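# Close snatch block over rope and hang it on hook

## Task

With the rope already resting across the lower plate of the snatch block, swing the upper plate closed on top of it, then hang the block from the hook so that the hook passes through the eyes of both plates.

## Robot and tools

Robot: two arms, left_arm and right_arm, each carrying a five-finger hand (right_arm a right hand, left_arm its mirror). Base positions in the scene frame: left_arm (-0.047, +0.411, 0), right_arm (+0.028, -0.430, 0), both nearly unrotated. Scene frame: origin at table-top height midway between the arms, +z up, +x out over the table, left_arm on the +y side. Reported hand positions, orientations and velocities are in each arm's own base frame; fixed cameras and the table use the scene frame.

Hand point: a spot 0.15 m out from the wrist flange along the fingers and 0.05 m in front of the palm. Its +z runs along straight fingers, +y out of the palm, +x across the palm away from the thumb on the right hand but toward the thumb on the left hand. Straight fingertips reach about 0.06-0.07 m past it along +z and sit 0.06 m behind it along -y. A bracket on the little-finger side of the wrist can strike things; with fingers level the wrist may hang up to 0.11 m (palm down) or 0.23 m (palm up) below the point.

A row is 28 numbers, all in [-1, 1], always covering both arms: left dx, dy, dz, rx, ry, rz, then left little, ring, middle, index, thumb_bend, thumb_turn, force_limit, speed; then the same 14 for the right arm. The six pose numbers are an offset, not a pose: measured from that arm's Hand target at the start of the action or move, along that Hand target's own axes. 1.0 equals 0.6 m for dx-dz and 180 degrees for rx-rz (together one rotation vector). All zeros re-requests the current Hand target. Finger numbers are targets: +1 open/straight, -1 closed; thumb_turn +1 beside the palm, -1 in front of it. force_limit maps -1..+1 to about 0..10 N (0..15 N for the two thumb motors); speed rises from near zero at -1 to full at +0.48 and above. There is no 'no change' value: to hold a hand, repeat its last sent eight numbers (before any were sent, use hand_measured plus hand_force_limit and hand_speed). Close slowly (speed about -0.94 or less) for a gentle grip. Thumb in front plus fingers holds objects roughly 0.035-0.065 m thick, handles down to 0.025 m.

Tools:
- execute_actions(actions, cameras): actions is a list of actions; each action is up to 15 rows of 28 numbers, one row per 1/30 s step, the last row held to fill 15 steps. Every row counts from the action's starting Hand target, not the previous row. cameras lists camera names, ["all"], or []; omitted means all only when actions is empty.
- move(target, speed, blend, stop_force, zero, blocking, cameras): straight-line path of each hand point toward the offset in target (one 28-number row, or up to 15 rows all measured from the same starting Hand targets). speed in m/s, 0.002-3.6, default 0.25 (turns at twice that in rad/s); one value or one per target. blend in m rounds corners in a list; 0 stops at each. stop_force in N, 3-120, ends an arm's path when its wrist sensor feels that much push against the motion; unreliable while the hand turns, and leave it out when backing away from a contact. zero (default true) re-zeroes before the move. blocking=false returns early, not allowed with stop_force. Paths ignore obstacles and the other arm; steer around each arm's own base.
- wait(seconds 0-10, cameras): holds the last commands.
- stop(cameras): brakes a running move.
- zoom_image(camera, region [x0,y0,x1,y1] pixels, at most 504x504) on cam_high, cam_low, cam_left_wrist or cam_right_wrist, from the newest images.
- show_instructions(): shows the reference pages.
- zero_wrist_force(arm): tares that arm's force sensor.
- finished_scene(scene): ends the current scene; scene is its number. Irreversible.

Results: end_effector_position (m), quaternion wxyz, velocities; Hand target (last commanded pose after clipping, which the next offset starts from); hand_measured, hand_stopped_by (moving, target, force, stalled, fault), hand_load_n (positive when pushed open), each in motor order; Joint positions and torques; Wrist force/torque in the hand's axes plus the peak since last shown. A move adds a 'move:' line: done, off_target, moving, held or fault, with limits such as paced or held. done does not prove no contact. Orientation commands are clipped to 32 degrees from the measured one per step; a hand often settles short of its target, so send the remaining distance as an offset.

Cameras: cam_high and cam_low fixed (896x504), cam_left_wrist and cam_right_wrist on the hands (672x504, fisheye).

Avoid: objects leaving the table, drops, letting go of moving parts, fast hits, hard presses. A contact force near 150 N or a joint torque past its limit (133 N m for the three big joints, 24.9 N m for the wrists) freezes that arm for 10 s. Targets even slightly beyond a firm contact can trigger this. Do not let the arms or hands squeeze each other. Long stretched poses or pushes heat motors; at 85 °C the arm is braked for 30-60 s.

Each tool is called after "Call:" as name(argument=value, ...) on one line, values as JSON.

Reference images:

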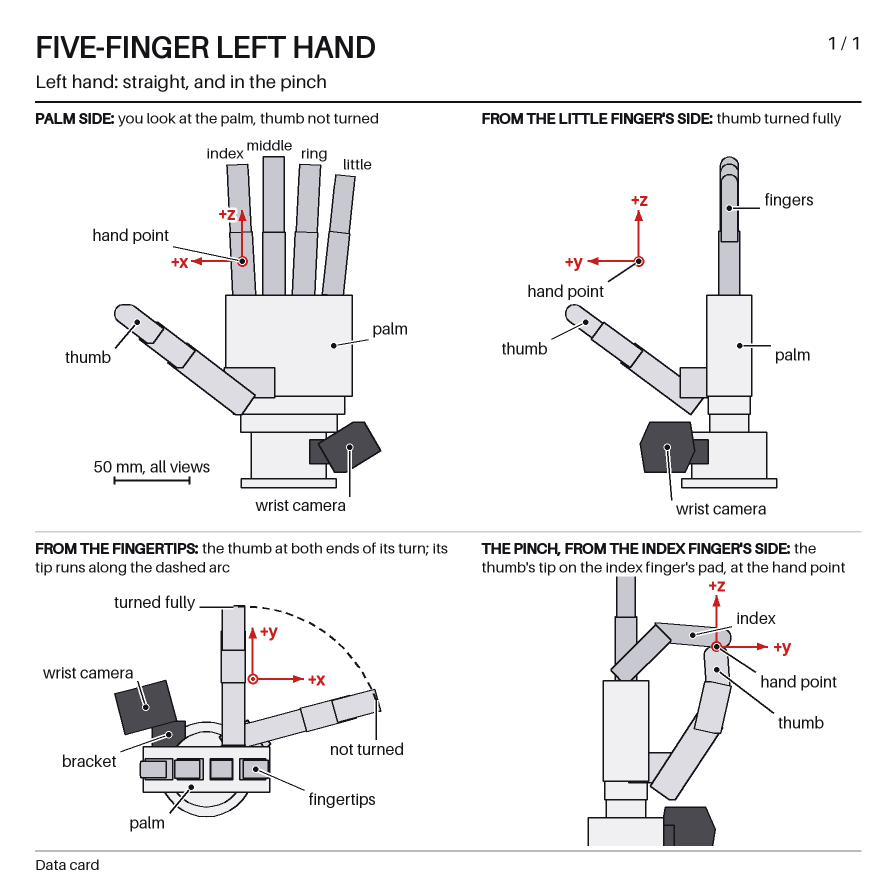

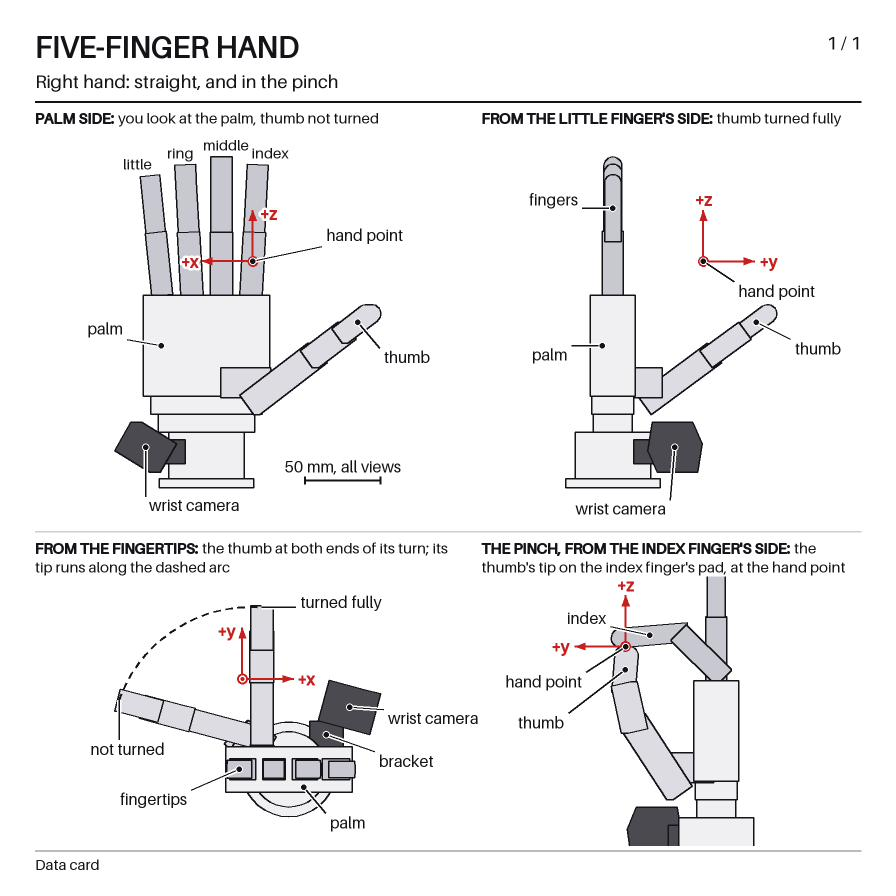

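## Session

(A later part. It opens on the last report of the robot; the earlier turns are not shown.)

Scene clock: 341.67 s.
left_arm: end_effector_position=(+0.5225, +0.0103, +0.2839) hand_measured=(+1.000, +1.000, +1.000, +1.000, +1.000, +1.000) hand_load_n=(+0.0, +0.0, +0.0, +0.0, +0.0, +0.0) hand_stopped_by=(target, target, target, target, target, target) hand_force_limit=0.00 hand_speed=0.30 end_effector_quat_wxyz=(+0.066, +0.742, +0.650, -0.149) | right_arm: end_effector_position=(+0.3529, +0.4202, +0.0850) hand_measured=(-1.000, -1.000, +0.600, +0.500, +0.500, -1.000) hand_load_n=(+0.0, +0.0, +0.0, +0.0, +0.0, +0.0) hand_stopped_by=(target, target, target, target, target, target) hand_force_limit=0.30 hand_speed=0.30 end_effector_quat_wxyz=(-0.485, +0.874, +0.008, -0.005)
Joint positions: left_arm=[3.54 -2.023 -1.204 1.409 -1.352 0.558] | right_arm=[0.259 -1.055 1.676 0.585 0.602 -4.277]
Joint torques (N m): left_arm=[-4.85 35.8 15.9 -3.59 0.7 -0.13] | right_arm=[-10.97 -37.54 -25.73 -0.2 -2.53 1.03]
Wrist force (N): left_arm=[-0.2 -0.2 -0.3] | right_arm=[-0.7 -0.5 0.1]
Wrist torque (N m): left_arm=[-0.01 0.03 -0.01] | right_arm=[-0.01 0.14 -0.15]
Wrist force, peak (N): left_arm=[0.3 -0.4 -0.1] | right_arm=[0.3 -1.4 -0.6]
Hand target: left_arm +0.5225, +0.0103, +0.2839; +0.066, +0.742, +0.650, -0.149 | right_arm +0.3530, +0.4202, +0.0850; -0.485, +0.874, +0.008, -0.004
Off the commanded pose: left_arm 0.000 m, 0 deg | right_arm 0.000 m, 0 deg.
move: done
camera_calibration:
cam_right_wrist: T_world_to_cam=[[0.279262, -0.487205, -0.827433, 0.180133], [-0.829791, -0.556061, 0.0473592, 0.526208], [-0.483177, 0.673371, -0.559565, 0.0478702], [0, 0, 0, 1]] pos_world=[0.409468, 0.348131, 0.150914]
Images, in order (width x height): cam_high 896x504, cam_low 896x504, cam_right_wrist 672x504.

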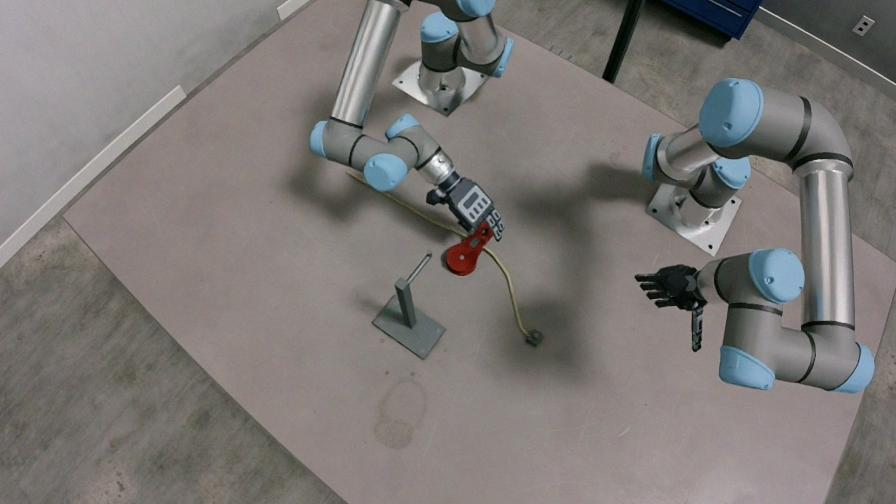

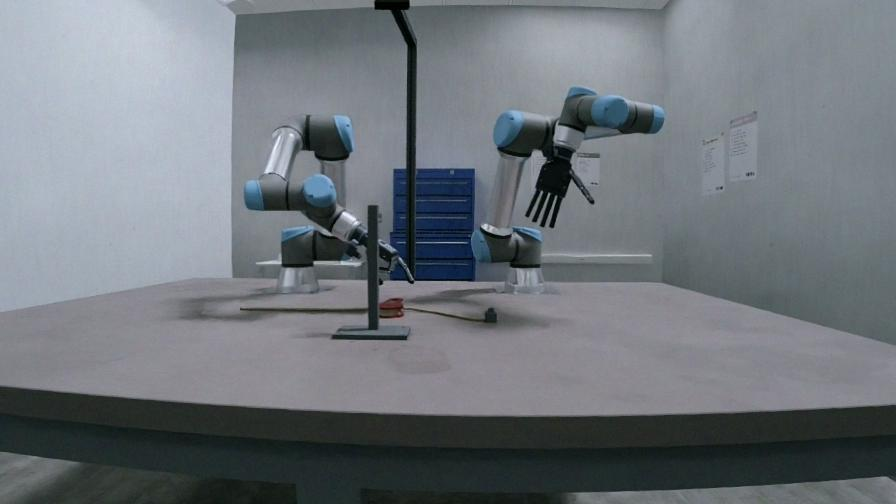

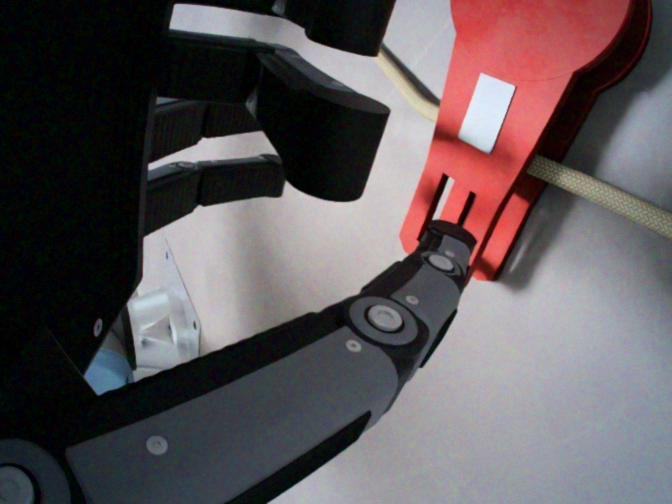

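Call:
move(target=[0,0,0,0,0,0,1,1,1,1,1,1,0,0.3,0,0.0933,0.0583,0,0,0,-1,-1,0.6,0.5,0.5,-1,0.3,0.3], speed=0.05, stop_force=4)

Call:
move(target=[0,0,0,0,0,0,1,1,1,1,1,1,0,0.3,0,0,0,0,0,0,-1,-1,0.6,0.27,0.5,-1,-0.4,-0.6], speed=0.05, cameras=["cam_right_wrist","cam_low"])

Call:
zoom_image(camera="cam_low", region=[370, 260, 430, 320])

Call:
zoom_image(camera="cam_right_wrist", region=[180, 100, 500, 340])

Scene clock: 351.17 s.
left_arm: end_effector_position=(+0.5225, +0.0103, +0.2839) hand_measured=(+1.000, +1.000, +1.000, +1.000, +1.000, +1.000) hand_load_n=(+0.0, +0.0, +0.0, +0.0, +0.0, +0.0) hand_stopped_by=(target, target, target, target, target, target) hand_force_limit=0.00 hand_speed=0.30 end_effector_quat_wxyz=(+0.066, +0.742, +0.650, -0.149) | right_arm: end_effector_position=(+0.3530, +0.4202, +0.0190) hand_measured=(-1.000, -1.000, +0.600, +0.500, +0.500, -1.000) hand_load_n=(+0.0, +0.0, +0.0, +0.0, +0.0, +0.0) hand_stopped_by=(target, target, target, target, target, target) hand_force_limit=0.30 hand_speed=0.30 end_effector_quat_wxyz=(-0.485, +0.874, +0.007, -0.004)
Joint positions: left_arm=[3.54 -2.023 -1.204 1.409 -1.352 0.558] | right_arm=[0.259 -0.955 1.719 0.441 0.602 -4.277]
Joint torques (N m): left_arm=[-3.46 35.54 16.75 -3.5 0.75 0.13] | right_arm=[13.73 -41.35 -24.79 4.66 -0.33 0.42]
Wrist force (N): left_arm=[-0.1 -0.3 -0.1] | right_arm=[-0.7 -0.1 0.0]
Wrist torque (N m): left_arm=[-0.03 0.02 0.01] | right_arm=[0.07 0.14 -0.19]
Wrist force, peak (N): left_arm=[-0.1 -0.4 -0.4] | right_arm=[-0.9 -0.8 -0.3]
Hand target: left_arm +0.5225, +0.0103, +0.2839; +0.066, +0.742, +0.650, -0.149 | right_arm +0.3530, +0.4202, +0.0190; -0.485, +0.874, +0.008, -0.004
Off the commanded pose: left_arm 0.000 m, 0 deg | right_arm 0.000 m, 0 deg.
move: done

Scene clock: 351.67 s.
left_arm: end_effector_position=(+0.5225, +0.0103, +0.2839) hand_measured=(+1.000, +1.000, +1.000, +1.000, +1.000, +1.000) hand_load_n=(+0.0, +0.0, +0.0, +0.0, +0.0, +0.0) hand_stopped_by=(target, target, target, target, target, target) hand_force_limit=0.00 hand_speed=0.30 end_effector_quat_wxyz=(+0.066, +0.742, +0.650, -0.149) | right_arm: end_effector_position=(+0.3530, +0.4202, +0.0190) hand_measured=(-1.000, -1.000, +0.600, +0.270, +0.500, -1.000) hand_load_n=(+0.0, +0.5, +0.0, +0.0, +0.0, +0.0) hand_stopped_by=(target, target, target, target, target, target) hand_force_limit=-0.40 hand_speed=-0.60 end_effector_quat_wxyz=(-0.485, +0.874, +0.007, -0.004)
Joint positions: left_arm=[3.54 -2.023 -1.204 1.409 -1.352 0.558] | right_arm=[0.259 -0.955 1.719 0.441 0.602 -4.277]
Joint torques (N m): left_arm=[-3.3 34.46 17.03 -3.52 0.76 -0.08] | right_arm=[13.42 -41.4 -24.14 4.52 -0.39 -0.13]
Wrist force (N): left_arm=[0.0 -0.2 -0.2] | right_arm=[-0.7 -0.3 0.3]
Wrist torque (N m): left_arm=[-0.02 -0.01 0.01] | right_arm=[0.05 0.11 -0.18]
Wrist force, peak (N): left_arm=[0.1 -0.3 -0.2] | right_arm=[-0.7 -0.9 0.4]
Hand target: left_arm +0.5225, +0.0103, +0.2839; +0.066, +0.742, +0.650, -0.149 | right_arm +0.3530, +0.4202, +0.0190; -0.485, +0.874, +0.008, -0.004
Off the commanded pose: left_arm 0.000 m, 0 deg | right_arm 0.000 m, 0 deg.
move: done
camera_calibration:
cam_right_wrist: T_world_to_cam=[[0.279358, -0.487178, -0.827416, 0.125445], [-0.829901, -0.555917, 0.0471238, 0.529432], [-0.482932, 0.673509, -0.55961, 0.0108436], [0, 0, 0, 1]] pos_world=[0.409569, 0.348131, 0.0849142]
Images, in order (width x height): cam_low 896x504, cam_right_wrist 672x504.

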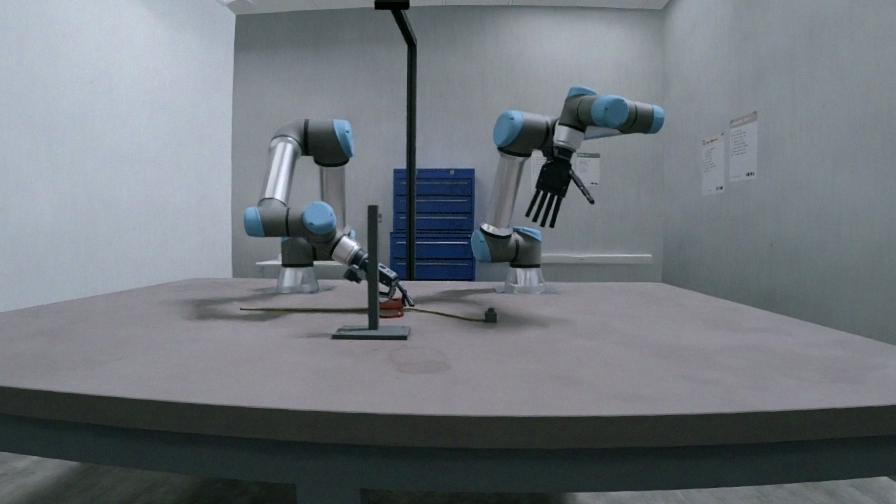

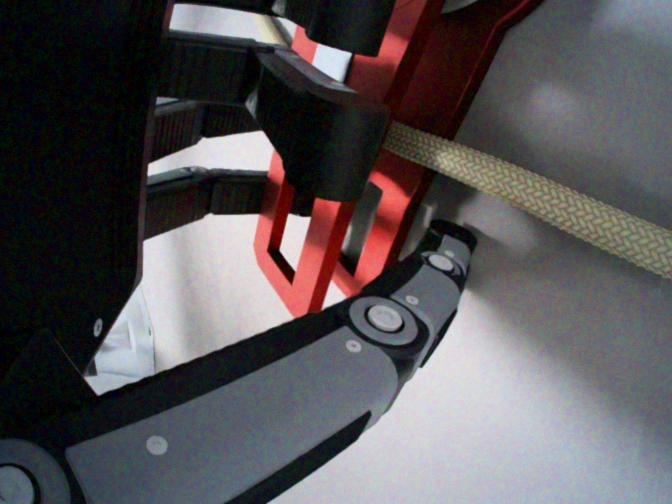

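Scaled by 8.400 from the camera's 896x504 image, which has a finer 1280x720 frame.

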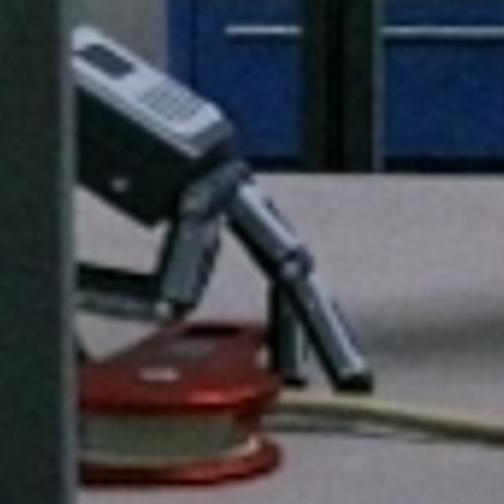

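Scaled by 1.575 from the camera's 672x504 image, which has a finer 960x720 frame.

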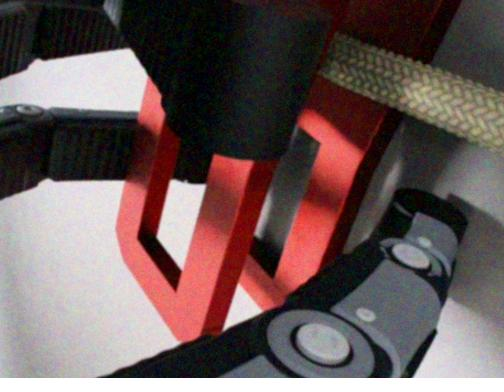

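Call:
move(target=[0,0,0,0,0,0,1,1,1,1,1,1,0,0.3,0,0,0,0,0,0,-1,-1,0.6,0.27,-0.3,-1,-0.5,-0.8], speed=0.05, cameras=["cam_right_wrist","cam_low"])

Call:
zoom_image(camera="cam_low", region=[370, 260, 430, 320])

Call:
zoom_image(camera="cam_right_wrist", region=[180, 100, 500, 340])

Scene clock: 356.60 s.
left_arm: end_effector_position=(+0.5225, +0.0103, +0.2839) hand_measured=(+1.000, +1.000, +1.000, +1.000, +1.000, +1.000) hand_load_n=(+0.0, +0.0, +0.0, +0.0, +0.0, +0.0) hand_stopped_by=(target, target, target, target, target, target) hand_force_limit=0.00 hand_speed=0.30 end_effector_quat_wxyz=(+0.066, +0.742, +0.650, -0.149) | right_arm: end_effector_position=(+0.3530, +0.4202, +0.0190) hand_measured=(-1.000, -1.000, +0.600, +0.270, +0.152, -1.000) hand_load_n=(-0.5, +0.0, +0.0, +1.0, +3.0, +0.5) hand_stopped_by=(target, target, target, target, force, target) hand_force_limit=-0.50 hand_speed=-0.80 end_effector_quat_wxyz=(-0.485, +0.874, +0.008, -0.004)
Joint positions: left_arm=[3.54 -2.023 -1.204 1.409 -1.352 0.558] | right_arm=[0.259 -0.955 1.719 0.441 0.602 -4.277]
Joint torques (N m): left_arm=[-3.19 35.43 16.39 -3.37 0.63 -0.14] | right_arm=[11.82 -40.49 -19.83 3.22 -1.77 -0.8]
Wrist force (N): left_arm=[-0.3 -0.3 -0.3] | right_arm=[-0.3 1.0 0.4]
Wrist torque (N m): left_arm=[-0.02 0.03 0.00] | right_arm=[0.09 0.11 -0.12]
Wrist force, peak (N): left_arm=[0.2 -0.3 -0.4] | right_arm=[-0.7 1.4 1.1]
Hand target: left_arm +0.5225, +0.0103, +0.2839; +0.066, +0.742, +0.650, -0.149 | right_arm +0.3530, +0.4202, +0.0190; -0.485, +0.874, +0.008, -0.004
Off the commanded pose: left_arm 0.000 m, 0 deg | right_arm 0.000 m, 0 deg.
move: done
camera_calibration:
cam_right_wrist: T_world_to_cam=[[0.279358, -0.487178, -0.827416, 0.125445], [-0.829901, -0.555917, 0.0471238, 0.529432], [-0.482932, 0.673509, -0.55961, 0.0108436], [0, 0, 0, 1]] pos_world=[0.409569, 0.348131, 0.0849142]
Images, in order (width x height): cam_low 896x504, cam_right_wrist 672x504.

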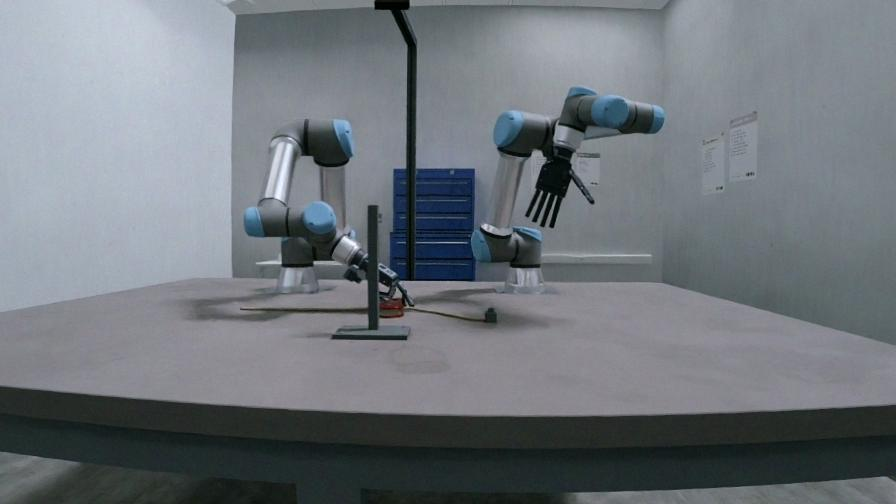

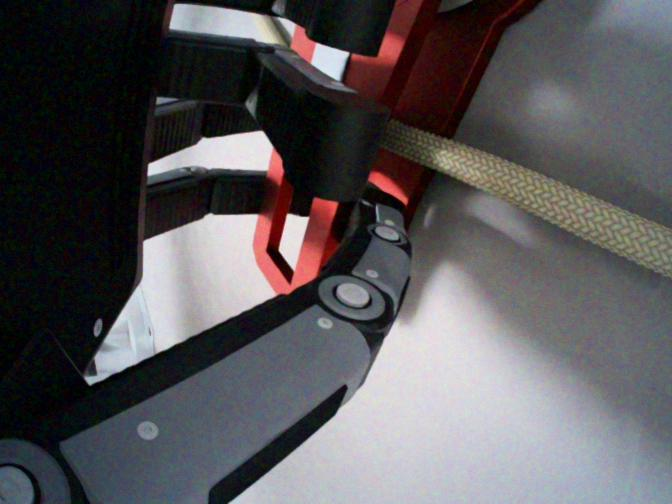

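Scaled by 8.400 from the camera's 896x504 image, which has a finer 1280x720 frame.

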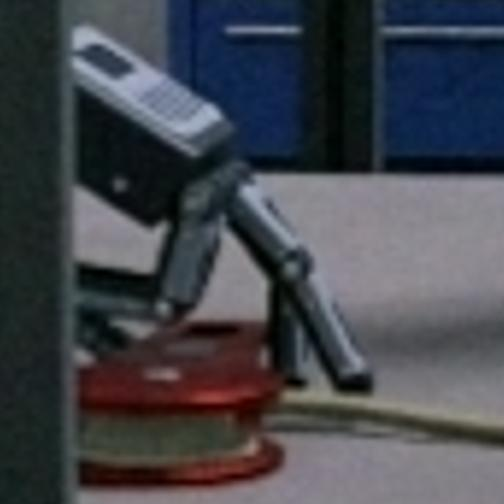

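Scaled by 1.575 from the camera's 672x504 image, which has a finer 960x720 frame.

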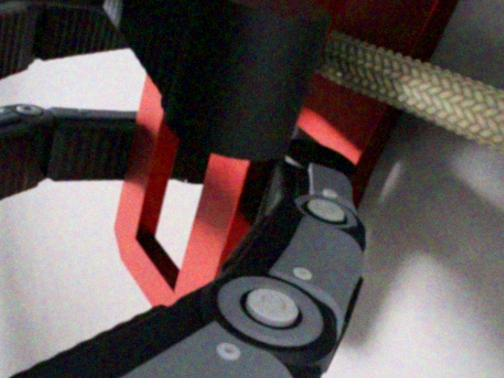

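Call:
move(target=[0,0,0,0,0,0,1,1,1,1,1,1,0,0.3,0,0,0,0,0,0,-1,-1,0.6,0.27,0.35,-1,-0.5,-0.5], speed=0.05)

Call:
move(target=[0,0,0,0,0,0,1,1,1,1,1,1,0,0.3,0,-0.0085,-0.0053,0,0,0,-1,-1,0.6,0.27,0.35,-1,-0.5,-0.5], speed=0.05)

Call:
move(target=[0,0,0,0,0,0,1,1,1,1,1,1,0,0.3,0,0,0,0,0,0,-1,-1,0.27,0.27,0.35,-1,-0.2,-0.6], speed=0.05)

Call:
move(target=[0,0,0,0,0,0,1,1,1,1,1,1,0,0.3,0,0,0,0,0,0,-1,-1,0.27,0.27,-0.3,-1,0.2,-0.85], speed=0.05, cameras=["cam_right_wrist","cam_low"])

Call:
zoom_image(camera="cam_low", region=[370, 260, 430, 320])

Call:
zoom_image(camera="cam_right_wrist", region=[180, 100, 500, 340])

Scene clock: 370.87 s.
left_arm: end_effector_position=(+0.5225, +0.0103, +0.2839) hand_measured=(+1.000, +1.000, +1.000, +1.000, +1.000, +1.000) hand_load_n=(+0.0, +0.0, +0.0, +0.0, +0.0, +0.0) hand_stopped_by=(target, target, target, target, target, target) hand_force_limit=0.00 hand_speed=0.30 end_effector_quat_wxyz=(+0.066, +0.742, +0.650, -0.149) | right_arm: end_effector_position=(+0.3530, +0.4202, +0.0190) hand_measured=(-1.000, -1.000, +0.600, +0.270, +0.350, -1.000) hand_load_n=(+0.0, +0.0, +0.0, +0.0, +0.0, +0.0) hand_stopped_by=(target, target, target, target, target, target) hand_force_limit=-0.50 hand_speed=-0.50 end_effector_quat_wxyz=(-0.485, +0.874, +0.008, -0.004)
Joint positions: left_arm=[3.54 -2.023 -1.204 1.409 -1.352 0.558] | right_arm=[0.259 -0.955 1.719 0.441 0.602 -4.277]
Joint torques (N m): left_arm=[-3.62 36.05 17.01 -3.45 0.64 0.07] | right_arm=[10 -39.73 -15.34 2.1 -2.65 -0.7]
Wrist force (N): left_arm=[-0.1 -0.2 0.0] | right_arm=[-0.8 -0.5 0.2]
Wrist torque (N m): left_arm=[-0.03 0.01 0.00] | right_arm=[-0.01 0.14 -0.21]
Wrist force, peak (N): left_arm=[0.3 -0.1 -0.5] | right_arm=[-0.8 1.4 0.7]
Hand target: left_arm +0.5225, +0.0103, +0.2839; +0.066, +0.742, +0.650, -0.149 | right_arm +0.3530, +0.4202, +0.0190; -0.485, +0.874, +0.008, -0.004
Off the commanded pose: left_arm 0.000 m, 0 deg | right_arm 0.000 m, 0 deg.
move: done

Scene clock: 371.57 s.
left_arm: end_effector_position=(+0.5225, +0.0103, +0.2839) hand_measured=(+1.000, +1.000, +1.000, +1.000, +1.000, +1.000) hand_load_n=(+0.0, +0.0, +0.0, +0.0, +0.0, -0.5) hand_stopped_by=(target, target, target, target, target, target) hand_force_limit=0.00 hand_speed=0.30 end_effector_quat_wxyz=(+0.066, +0.742, +0.650, -0.149) | right_arm: end_effector_position=(+0.3530, +0.4202, +0.0252) hand_measured=(-1.000, -1.000, +0.600, +0.270, +0.350, -1.000) hand_load_n=(+0.0, +0.0, +0.0, -0.5, +0.0, +0.0) hand_stopped_by=(target, target, target, target, target, target) hand_force_limit=-0.50 hand_speed=-0.50 end_effector_quat_wxyz=(-0.485, +0.874, +0.008, -0.004)
Joint positions: left_arm=[3.54 -2.023 -1.204 1.409 -1.352 0.558] | right_arm=[0.259 -0.965 1.716 0.454 0.602 -4.277]
Joint torques (N m): left_arm=[-3.23 36.32 15.23 -3.83 0.82 -0.16] | right_arm=[9.84 -27.69 -21.26 1.95 -2.57 0.07]
Wrist force (N): left_arm=[-0.1 -0.3 -0.2] | right_arm=[-0.7 -0.5 0.1]
Wrist torque (N m): left_arm=[-0.04 0.00 0.01] | right_arm=[0.02 0.14 -0.21]
Wrist force, peak (N): left_arm=[0.0 -0.4 -0.3] | right_arm=[-1.0 -0.4 0.1]
Hand target: left_arm +0.5225, +0.0103, +0.2839; +0.066, +0.742, +0.650, -0.149 | right_arm +0.3530, +0.4202, +0.0250; -0.485, +0.874, +0.008, -0.004
Off the commanded pose: left_arm 0.000 m, 0 deg | right_arm 0.000 m, 0 deg.
move: done

Scene clock: 372.13 s.
left_arm: end_effector_position=(+0.5225, +0.0103, +0.2839) hand_measured=(+1.000, +1.000, +1.000, +1.000, +1.000, +1.000) hand_load_n=(+0.0, +0.0, +0.0, +0.0, +0.0, +0.0) hand_stopped_by=(target, target, target, target, target, target) hand_force_limit=0.00 hand_speed=0.30 end_effector_quat_wxyz=(+0.066, +0.742, +0.650, -0.149) | right_arm: end_effector_position=(+0.3530, +0.4202, +0.0251) hand_measured=(-1.000, -1.000, +0.270, +0.270, +0.350, -1.000) hand_load_n=(+0.0, +0.0, +0.0, +0.0, +0.0, +0.0) hand_stopped_by=(target, target, target, target, target, target) hand_force_limit=-0.20 hand_speed=-0.60 end_effector_quat_wxyz=(-0.485, +0.874, +0.008, -0.004)
Joint positions: left_arm=[3.54 -2.023 -1.204 1.409 -1.352 0.558] | right_arm=[0.259 -0.965 1.716 0.454 0.602 -4.277]
Joint torques (N m): left_arm=[-3.86 36.2 16.05 -3.82 0.67 0.21] | right_arm=[9.76 -27.94 -13.67 -0.54 -2.23 0.05]
Wrist force (N): left_arm=[-0.2 -0.1 0.1] | right_arm=[-0.9 -0.3 0.2]
Wrist torque (N m): left_arm=[-0.02 0.04 -0.01] | right_arm=[0.04 0.16 -0.21]
Wrist force, peak (N): left_arm=[0.2 -0.3 -0.4] | right_arm=[-1.0 -0.6 0.0]
Hand target: left_arm +0.5225, +0.0103, +0.2839; +0.066, +0.742, +0.650, -0.149 | right_arm +0.3530, +0.4202, +0.0250; -0.485, +0.874, +0.008, -0.004
Off the commanded pose: left_arm 0.000 m, 0 deg | right_arm 0.000 m, 0 deg.
move: done

Scene clock: 373.03 s.
left_arm: end_effector_position=(+0.5225, +0.0103, +0.2839) hand_measured=(+1.000, +1.000, +1.000, +1.000, +1.000, +1.000) hand_load_n=(+0.0, +0.0, +0.5, +0.0, +0.0, +0.0) hand_stopped_by=(target, target, target, target, target, target) hand_force_limit=0.00 hand_speed=0.30 end_effector_quat_wxyz=(+0.066, +0.742, +0.650, -0.149) | right_arm: end_effector_position=(+0.3530, +0.4202, +0.0250) hand_measured=(-1.000, -1.000, +0.270, +0.270, +0.214, -1.000) hand_load_n=(+0.0, +0.0, +6.5, +0.0, +8.5, +2.0) hand_stopped_by=(target, target, target, target, force, target) hand_force_limit=0.20 hand_speed=-0.85 end_effector_quat_wxyz=(-0.485, +0.874, +0.008, -0.004)
Joint positions: left_arm=[3.54 -2.023 -1.204 1.409 -1.352 0.558] | right_arm=[0.259 -0.965 1.716 0.454 0.602 -4.277]
Joint torques (N m): left_arm=[-4.81 35.68 15.96 -3.52 0.69 -0.01] | right_arm=[9.95 -29.39 -0.65 -0.34 -1.23 0.07]
Wrist force (N): left_arm=[0.1 -0.2 -0.2] | right_arm=[-0.7 0.6 1.0]
Wrist torque (N m): left_arm=[-0.01 -0.02 0.01] | right_arm=[0.14 0.10 -0.22]
Wrist force, peak (N): left_arm=[-0.3 0.0 -0.3] | right_arm=[-0.9 1.1 1.1]
Hand target: left_arm +0.5225, +0.0103, +0.2839; +0.066, +0.742, +0.650, -0.149 | right_arm +0.3530, +0.4202, +0.0250; -0.485, +0.874, +0.008, -0.004
Off the commanded pose: left_arm 0.000 m, 0 deg | right_arm 0.000 m, 0 deg.
move: done
camera_calibration:
cam_right_wrist: T_world_to_cam=[[0.279358, -0.487178, -0.827416, 0.130458], [-0.829901, -0.555917, 0.0471238, 0.529205], [-0.482932, 0.673509, -0.55961, 0.0141339], [0, 0, 0, 1]] pos_world=[0.409569, 0.348231, 0.0909142]
Images, in order (width x height): cam_low 896x504, cam_right_wrist 672x504.

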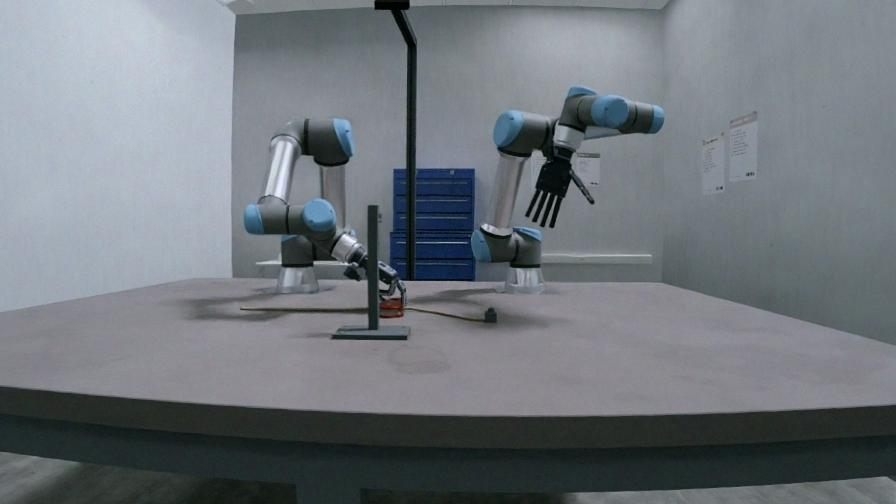

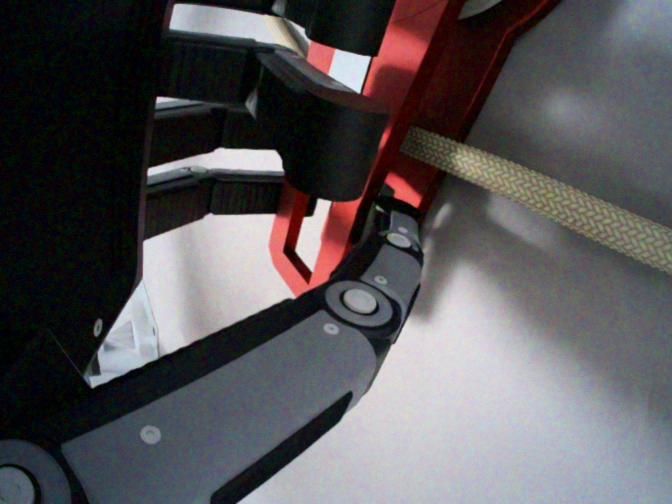

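Scaled by 8.400 from the camera's 896x504 image, which has a finer 1280x720 frame.

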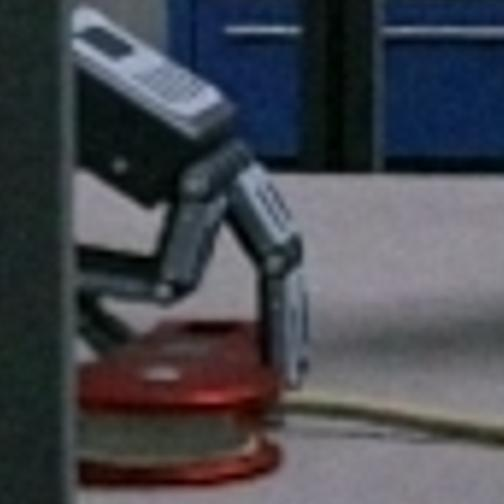

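Scaled by 1.575 from the camera's 672x504 image, which has a finer 960x720 frame.

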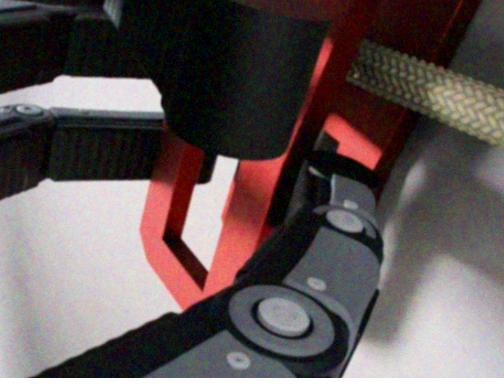

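Call:
move(target=[0,0,0,0,0,0,1,1,1,1,1,1,0,0.3,0,0,0,0,0,0,-1,-1,0.27,0.1,-0.35,-1,0.2,-0.88], speed=0.05)

Call:
move(target=[0,0,0,0,0,0,1,1,1,1,1,1,0,0.3,0,0,0,0,0,0,-1,-1,0.2,0.05,-0.4,-1,0.45,-0.9], speed=0.05, cameras=["cam_right_wrist"])

Call:
zoom_image(camera="cam_right_wrist", region=[180, 100, 500, 340])

Scene clock: 376.67 s.
left_arm: end_effector_position=(+0.5225, +0.0103, +0.2839) hand_measured=(+1.000, +1.000, +1.000, +1.000, +1.000, +1.000) hand_load_n=(+0.0, +0.0, +0.0, +0.0, +0.0, +0.0) hand_stopped_by=(target, target, target, target, target, target) hand_force_limit=0.00 hand_speed=0.30 end_effector_quat_wxyz=(+0.066, +0.742, +0.650, -0.149) | right_arm: end_effector_position=(+0.3530, +0.4202, +0.0250) hand_measured=(-1.000, -1.000, +0.270, +0.228, +0.216, -1.000) hand_load_n=(+0.0, +0.0, +3.5, +8.0, +12.5, -0.5) hand_stopped_by=(target, target, target, force, force, target) hand_force_limit=0.20 hand_speed=-0.88 end_effector_quat_wxyz=(-0.485, +0.874, +0.008, -0.004)
Joint positions: left_arm=[3.54 -2.023 -1.204 1.409 -1.352 0.558] | right_arm=[0.259 -0.965 1.716 0.454 0.602 -4.277]
Joint torques (N m): left_arm=[-3.24 35.88 15.33 -3.8 0.76 0.07] | right_arm=[8.62 -37.93 -0.01 1.39 -0.81 0.3]
Wrist force (N): left_arm=[0.1 -0.1 -0.3] | right_arm=[-0.7 0.9 0.6]
Wrist torque (N m): left_arm=[0.00 -0.02 0.01] | right_arm=[0.08 0.15 -0.19]
Wrist force, peak (N): left_arm=[0.0 -0.4 -0.4] | right_arm=[-0.7 0.3 1.6]
Hand target: left_arm +0.5225, +0.0103, +0.2839; +0.066, +0.742, +0.650, -0.149 | right_arm +0.3530, +0.4202, +0.0250; -0.485, +0.874, +0.008, -0.004
Off the commanded pose: left_arm 0.000 m, 0 deg | right_arm 0.000 m, 0 deg.
move: done

Scene clock: 377.17 s.
left_arm: end_effector_position=(+0.5225, +0.0103, +0.2839) hand_measured=(+1.000, +1.000, +1.000, +1.000, +1.000, +1.000) hand_load_n=(+0.0, +0.0, +0.0, +0.0, +0.0, +0.0) hand_stopped_by=(target, target, target, target, target, target) hand_force_limit=0.00 hand_speed=0.30 end_effector_quat_wxyz=(+0.066, +0.742, +0.650, -0.149) | right_arm: end_effector_position=(+0.3530, +0.4202, +0.0250) hand_measured=(-1.000, -1.000, +0.254, +0.228, +0.216, -1.000) hand_load_n=(+0.0, +0.0, +8.0, +6.0, +15.0, +1.5) hand_stopped_by=(target, target, force, force, force, target) hand_force_limit=0.45 hand_speed=-0.90 end_effector_quat_wxyz=(-0.485, +0.874, +0.008, -0.004)
Joint positions: left_arm=[3.54 -2.023 -1.204 1.409 -1.352 0.558] | right_arm=[0.259 -0.965 1.716 0.454 0.602 -4.277]
Joint torques (N m): left_arm=[-2.65 35.58 16.83 -3.84 0.65 -0.26] | right_arm=[8.5 -38.9 -0.46 1.68 -1.41 0.25]
Wrist force (N): left_arm=[0.0 -0.2 -0.2] | right_arm=[-0.6 0.8 0.8]
Wrist torque (N m): left_arm=[-0.02 0.00 0.00] | right_arm=[0.05 0.12 -0.20]
Wrist force, peak (N): left_arm=[-0.3 -0.3 -0.2] | right_arm=[-1.1 0.8 1.0]
Hand target: left_arm +0.5225, +0.0103, +0.2839; +0.066, +0.742, +0.650, -0.149 | right_arm +0.3530, +0.4202, +0.0250; -0.485, +0.874, +0.008, -0.004
Off the commanded pose: left_arm 0.000 m, 0 deg | right_arm 0.000 m, 0 deg.
move: done
camera_calibration:
cam_right_wrist: T_world_to_cam=[[0.279358, -0.487178, -0.827416, 0.130409], [-0.829901, -0.555917, 0.0471238, 0.529149], [-0.482932, 0.673509, -0.55961, 0.0142013], [0, 0, 0, 1]] pos_world=[0.409569, 0.348131, 0.0909142]
Images, in order (width x height): cam_right_wrist 672x504.

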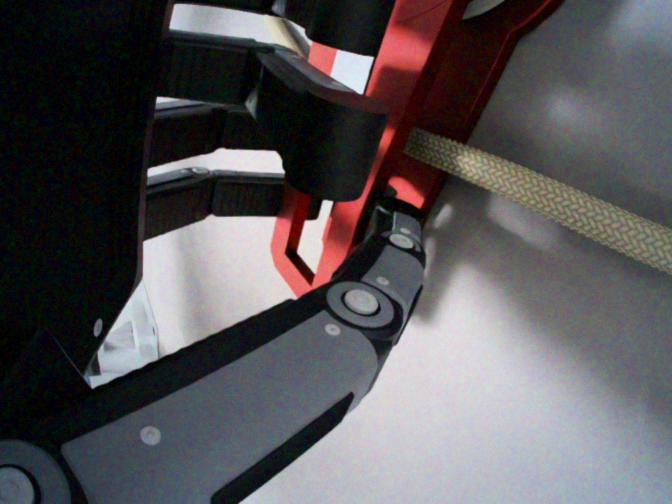

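Scaled by 1.575 from the camera's 672x504 image, which has a finer 960x720 frame.

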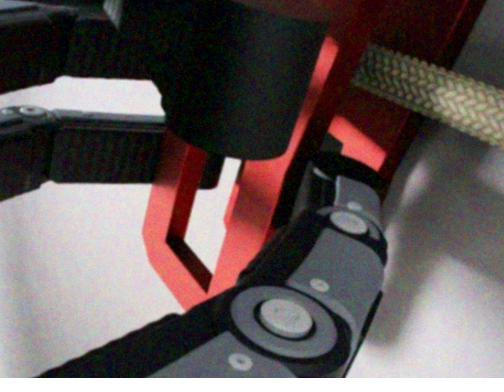

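Call:
move(target=[[0,0,0,0,0,0,1,1,1,1,1,1,0,0.3,0.01843,-0.04811,-0.03007,0,-0.04417,0.07067,-1,-1,0.2,0.05,-0.4,-1,0.45,-0.9],[0,0,0,0,0,0,1,1,1,1,1,1,0,0.3,0.05093,-0.09052,-0.05658,0,-0.08833,0.14133,-1,-1,0.2,0.05,-0.4,-1,0.45,-0.9]], speed=0.1, blend=0.01, cameras=["cam_right_wrist","cam_high","cam_low"])

Call:
zoom_image(camera="cam_low", region=[350, 230, 450, 330])

Scene clock: 392.03 s.
left_arm: end_effector_position=(+0.5225, +0.0103, +0.2839) hand_measured=(+1.000, +1.000, +1.000, +1.000, +1.000, +1.000) hand_load_n=(+0.0, +0.0, +0.0, +0.0, +0.0, +0.0) hand_stopped_by=(target, target, target, target, target, target) hand_force_limit=0.00 hand_speed=0.30 end_effector_quat_wxyz=(+0.066, +0.742, +0.650, -0.149) | right_arm: end_effector_position=(+0.3837, +0.4206, +0.0891) hand_measured=(-1.000, -1.000, +0.254, +0.228, +0.212, -1.000) hand_load_n=(+0.0, +0.0, +1.0, +0.0, +1.5, -0.5) hand_stopped_by=(target, target, force, force, force, target) hand_force_limit=0.45 hand_speed=-0.90 end_effector_quat_wxyz=(-0.467, +0.846, -0.118, -0.231)
Joint positions: left_arm=[3.54 -2.023 -1.204 1.409 -1.352 0.558] | right_arm=[0.207 -0.709 1.329 1.166 0.488 -4.358]
Joint torques (N m): left_arm=[-5.05 36.17 15.79 -3.88 0.74 0.01] | right_arm=[9.42 -49.73 -0.85 1.31 -0.62 1.48]
Wrist force (N): left_arm=[0.1 -0.1 -0.2] | right_arm=[-0.8 1.0 1.0]
Wrist torque (N m): left_arm=[0.00 -0.01 0.01] | right_arm=[0.07 0.10 -0.15]
Wrist force, peak (N): left_arm=[0.1 -0.1 -0.5] | right_arm=[-0.5 1.8 0.9]
Hand target: left_arm +0.5225, +0.0103, +0.2839; +0.066, +0.742, +0.650, -0.149 | right_arm +0.3836, +0.4207, +0.0891; -0.467, +0.846, -0.118, -0.231
Off the commanded pose: left_arm 0.000 m, 0 deg | right_arm 0.000 m, 0 deg.
move: done
camera_calibration:
cam_right_wrist: T_world_to_cam=[[-0.170198, -0.494858, -0.852144, 0.352918], [-0.693821, -0.553893, 0.460234, 0.462007], [-0.699747, 0.669566, -0.249071, 0.121735], [0, 0, 0, 1]] pos_world=[0.465799, 0.349037, 0.118426]
Images, in order (width x height): cam_high 896x504, cam_low 896x504, cam_right_wrist 672x504.

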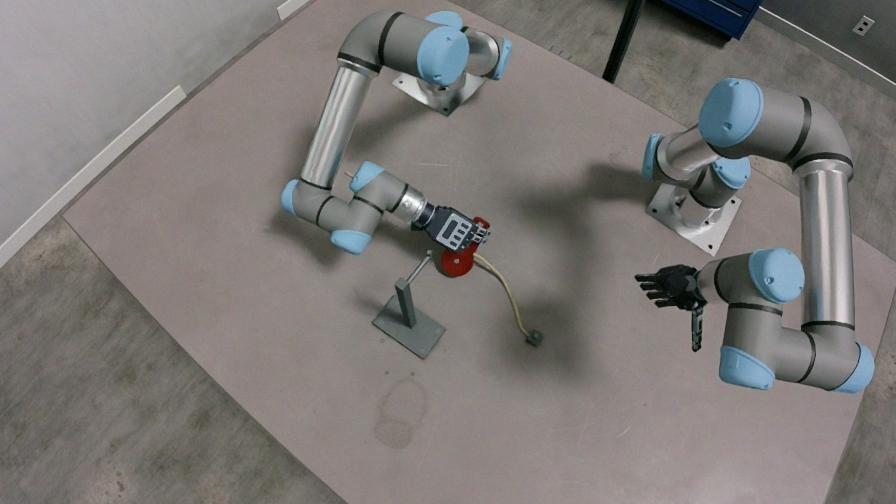

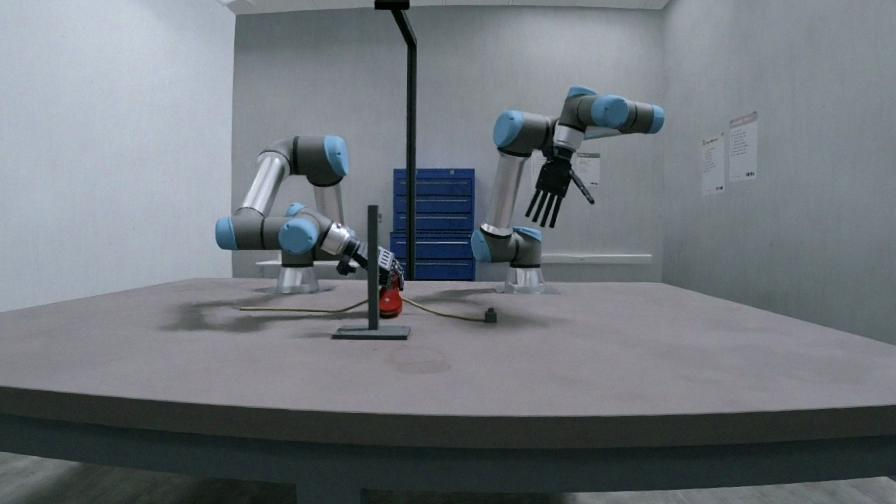

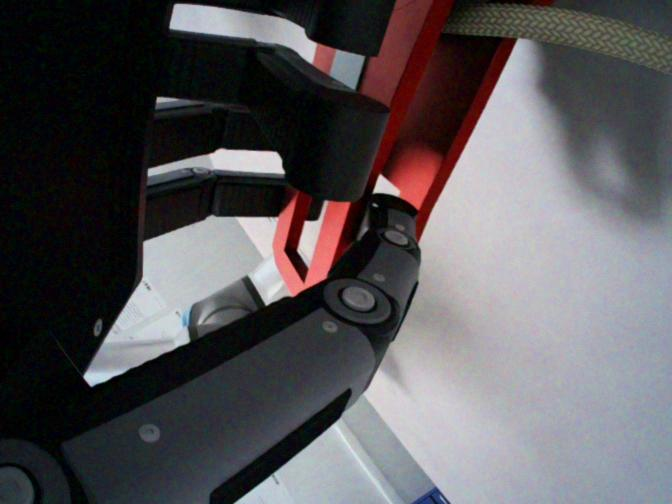

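Scaled by 5.040 from the camera's 896x504 image, which has a finer 1280x720 frame.

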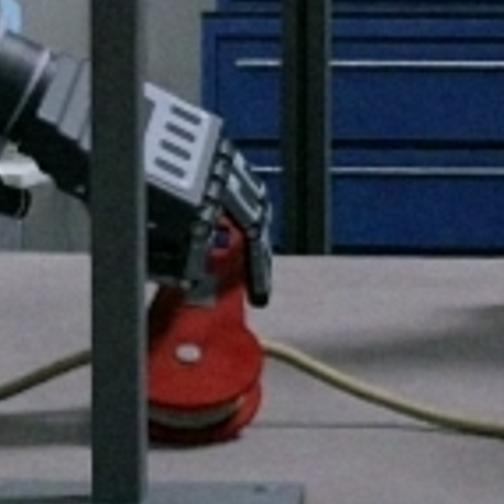

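Call:
move(target=[0,0,0,0,0,0,1,1,1,1,1,1,0,0.3,0,0,0,0,0,0,-1,-1,0.2,0.0,-0.45,-1,0.45,-0.9], speed=0.1, cameras=["cam_right_wrist"])

Call:
zoom_image(camera="cam_right_wrist", region=[180, 100, 500, 340])

Scene clock: 398.13 s.
left_arm: end_effector_position=(+0.5225, +0.0103, +0.2839) hand_measured=(+1.000, +1.000, +1.000, +1.000, +1.000, +1.000) hand_load_n=(+0.0, +0.0, +0.0, +0.0, +0.0, +0.0) hand_stopped_by=(target, target, target, target, target, target) hand_force_limit=0.00 hand_speed=0.30 end_effector_quat_wxyz=(+0.066, +0.742, +0.650, -0.149) | right_arm: end_effector_position=(+0.3836, +0.4207, +0.0891) hand_measured=(-1.000, -1.000, +0.254, +0.002, -0.062, -1.000) hand_load_n=(+0.0, -3.0, +0.0, +4.5, +11.0, +1.0) hand_stopped_by=(target, target, force, force, force, target) hand_force_limit=0.45 hand_speed=-0.90 end_effector_quat_wxyz=(-0.467, +0.846, -0.118, -0.231)
Joint positions: left_arm=[3.54 -2.023 -1.204 1.409 -1.352 0.558] | right_arm=[0.207 -0.709 1.33 1.166 0.488 -4.358]
Joint torques (N m): left_arm=[-3.79 34.43 15.61 -3.83 0.87 -0.1] | right_arm=[11.42 -48 -2.66 0.11 -1.46 1.27]
Wrist force (N): left_arm=[0.1 -0.4 0.1] | right_arm=[-2.1 -2.4 0.3]
Wrist torque (N m): left_arm=[-0.07 -0.01 0.02] | right_arm=[0.12 0.14 -0.55]
Wrist force, peak (N): left_arm=[0.0 0.0 -0.6] | right_arm=[-2.2 -2.7 -0.2]
Hand target: left_arm +0.5225, +0.0103, +0.2839; +0.066, +0.742, +0.650, -0.149 | right_arm +0.3836, +0.4207, +0.0891; -0.467, +0.846, -0.118, -0.231
Off the commanded pose: left_arm 0.000 m, 0 deg | right_arm 0.000 m, 0 deg.
move: done
camera_calibration:
cam_right_wrist: T_world_to_cam=[[-0.170305, -0.494943, -0.852073, 0.353106], [-0.693629, -0.553976, 0.460424, 0.461864], [-0.699911, 0.669434, -0.248962, 0.121732], [0, 0, 0, 1]] pos_world=[0.465699, 0.349137, 0.118526]
Images, in order (width x height): cam_right_wrist 672x504.

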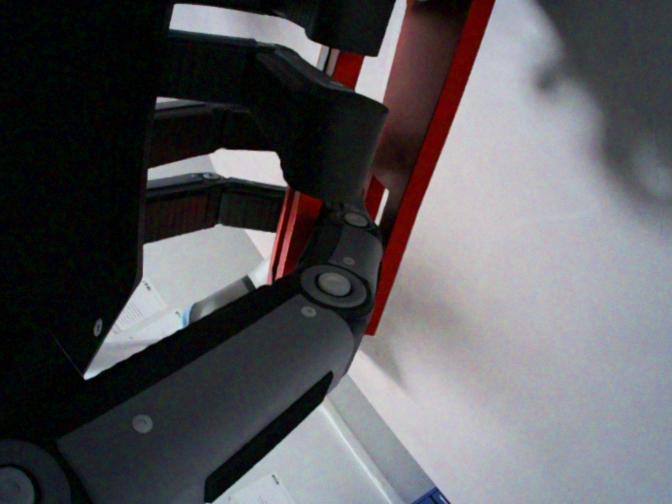

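Scaled by 1.575 from the camera's 672x504 image, which has a finer 960x720 frame.

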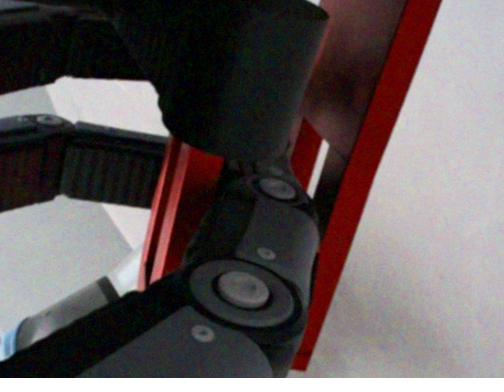

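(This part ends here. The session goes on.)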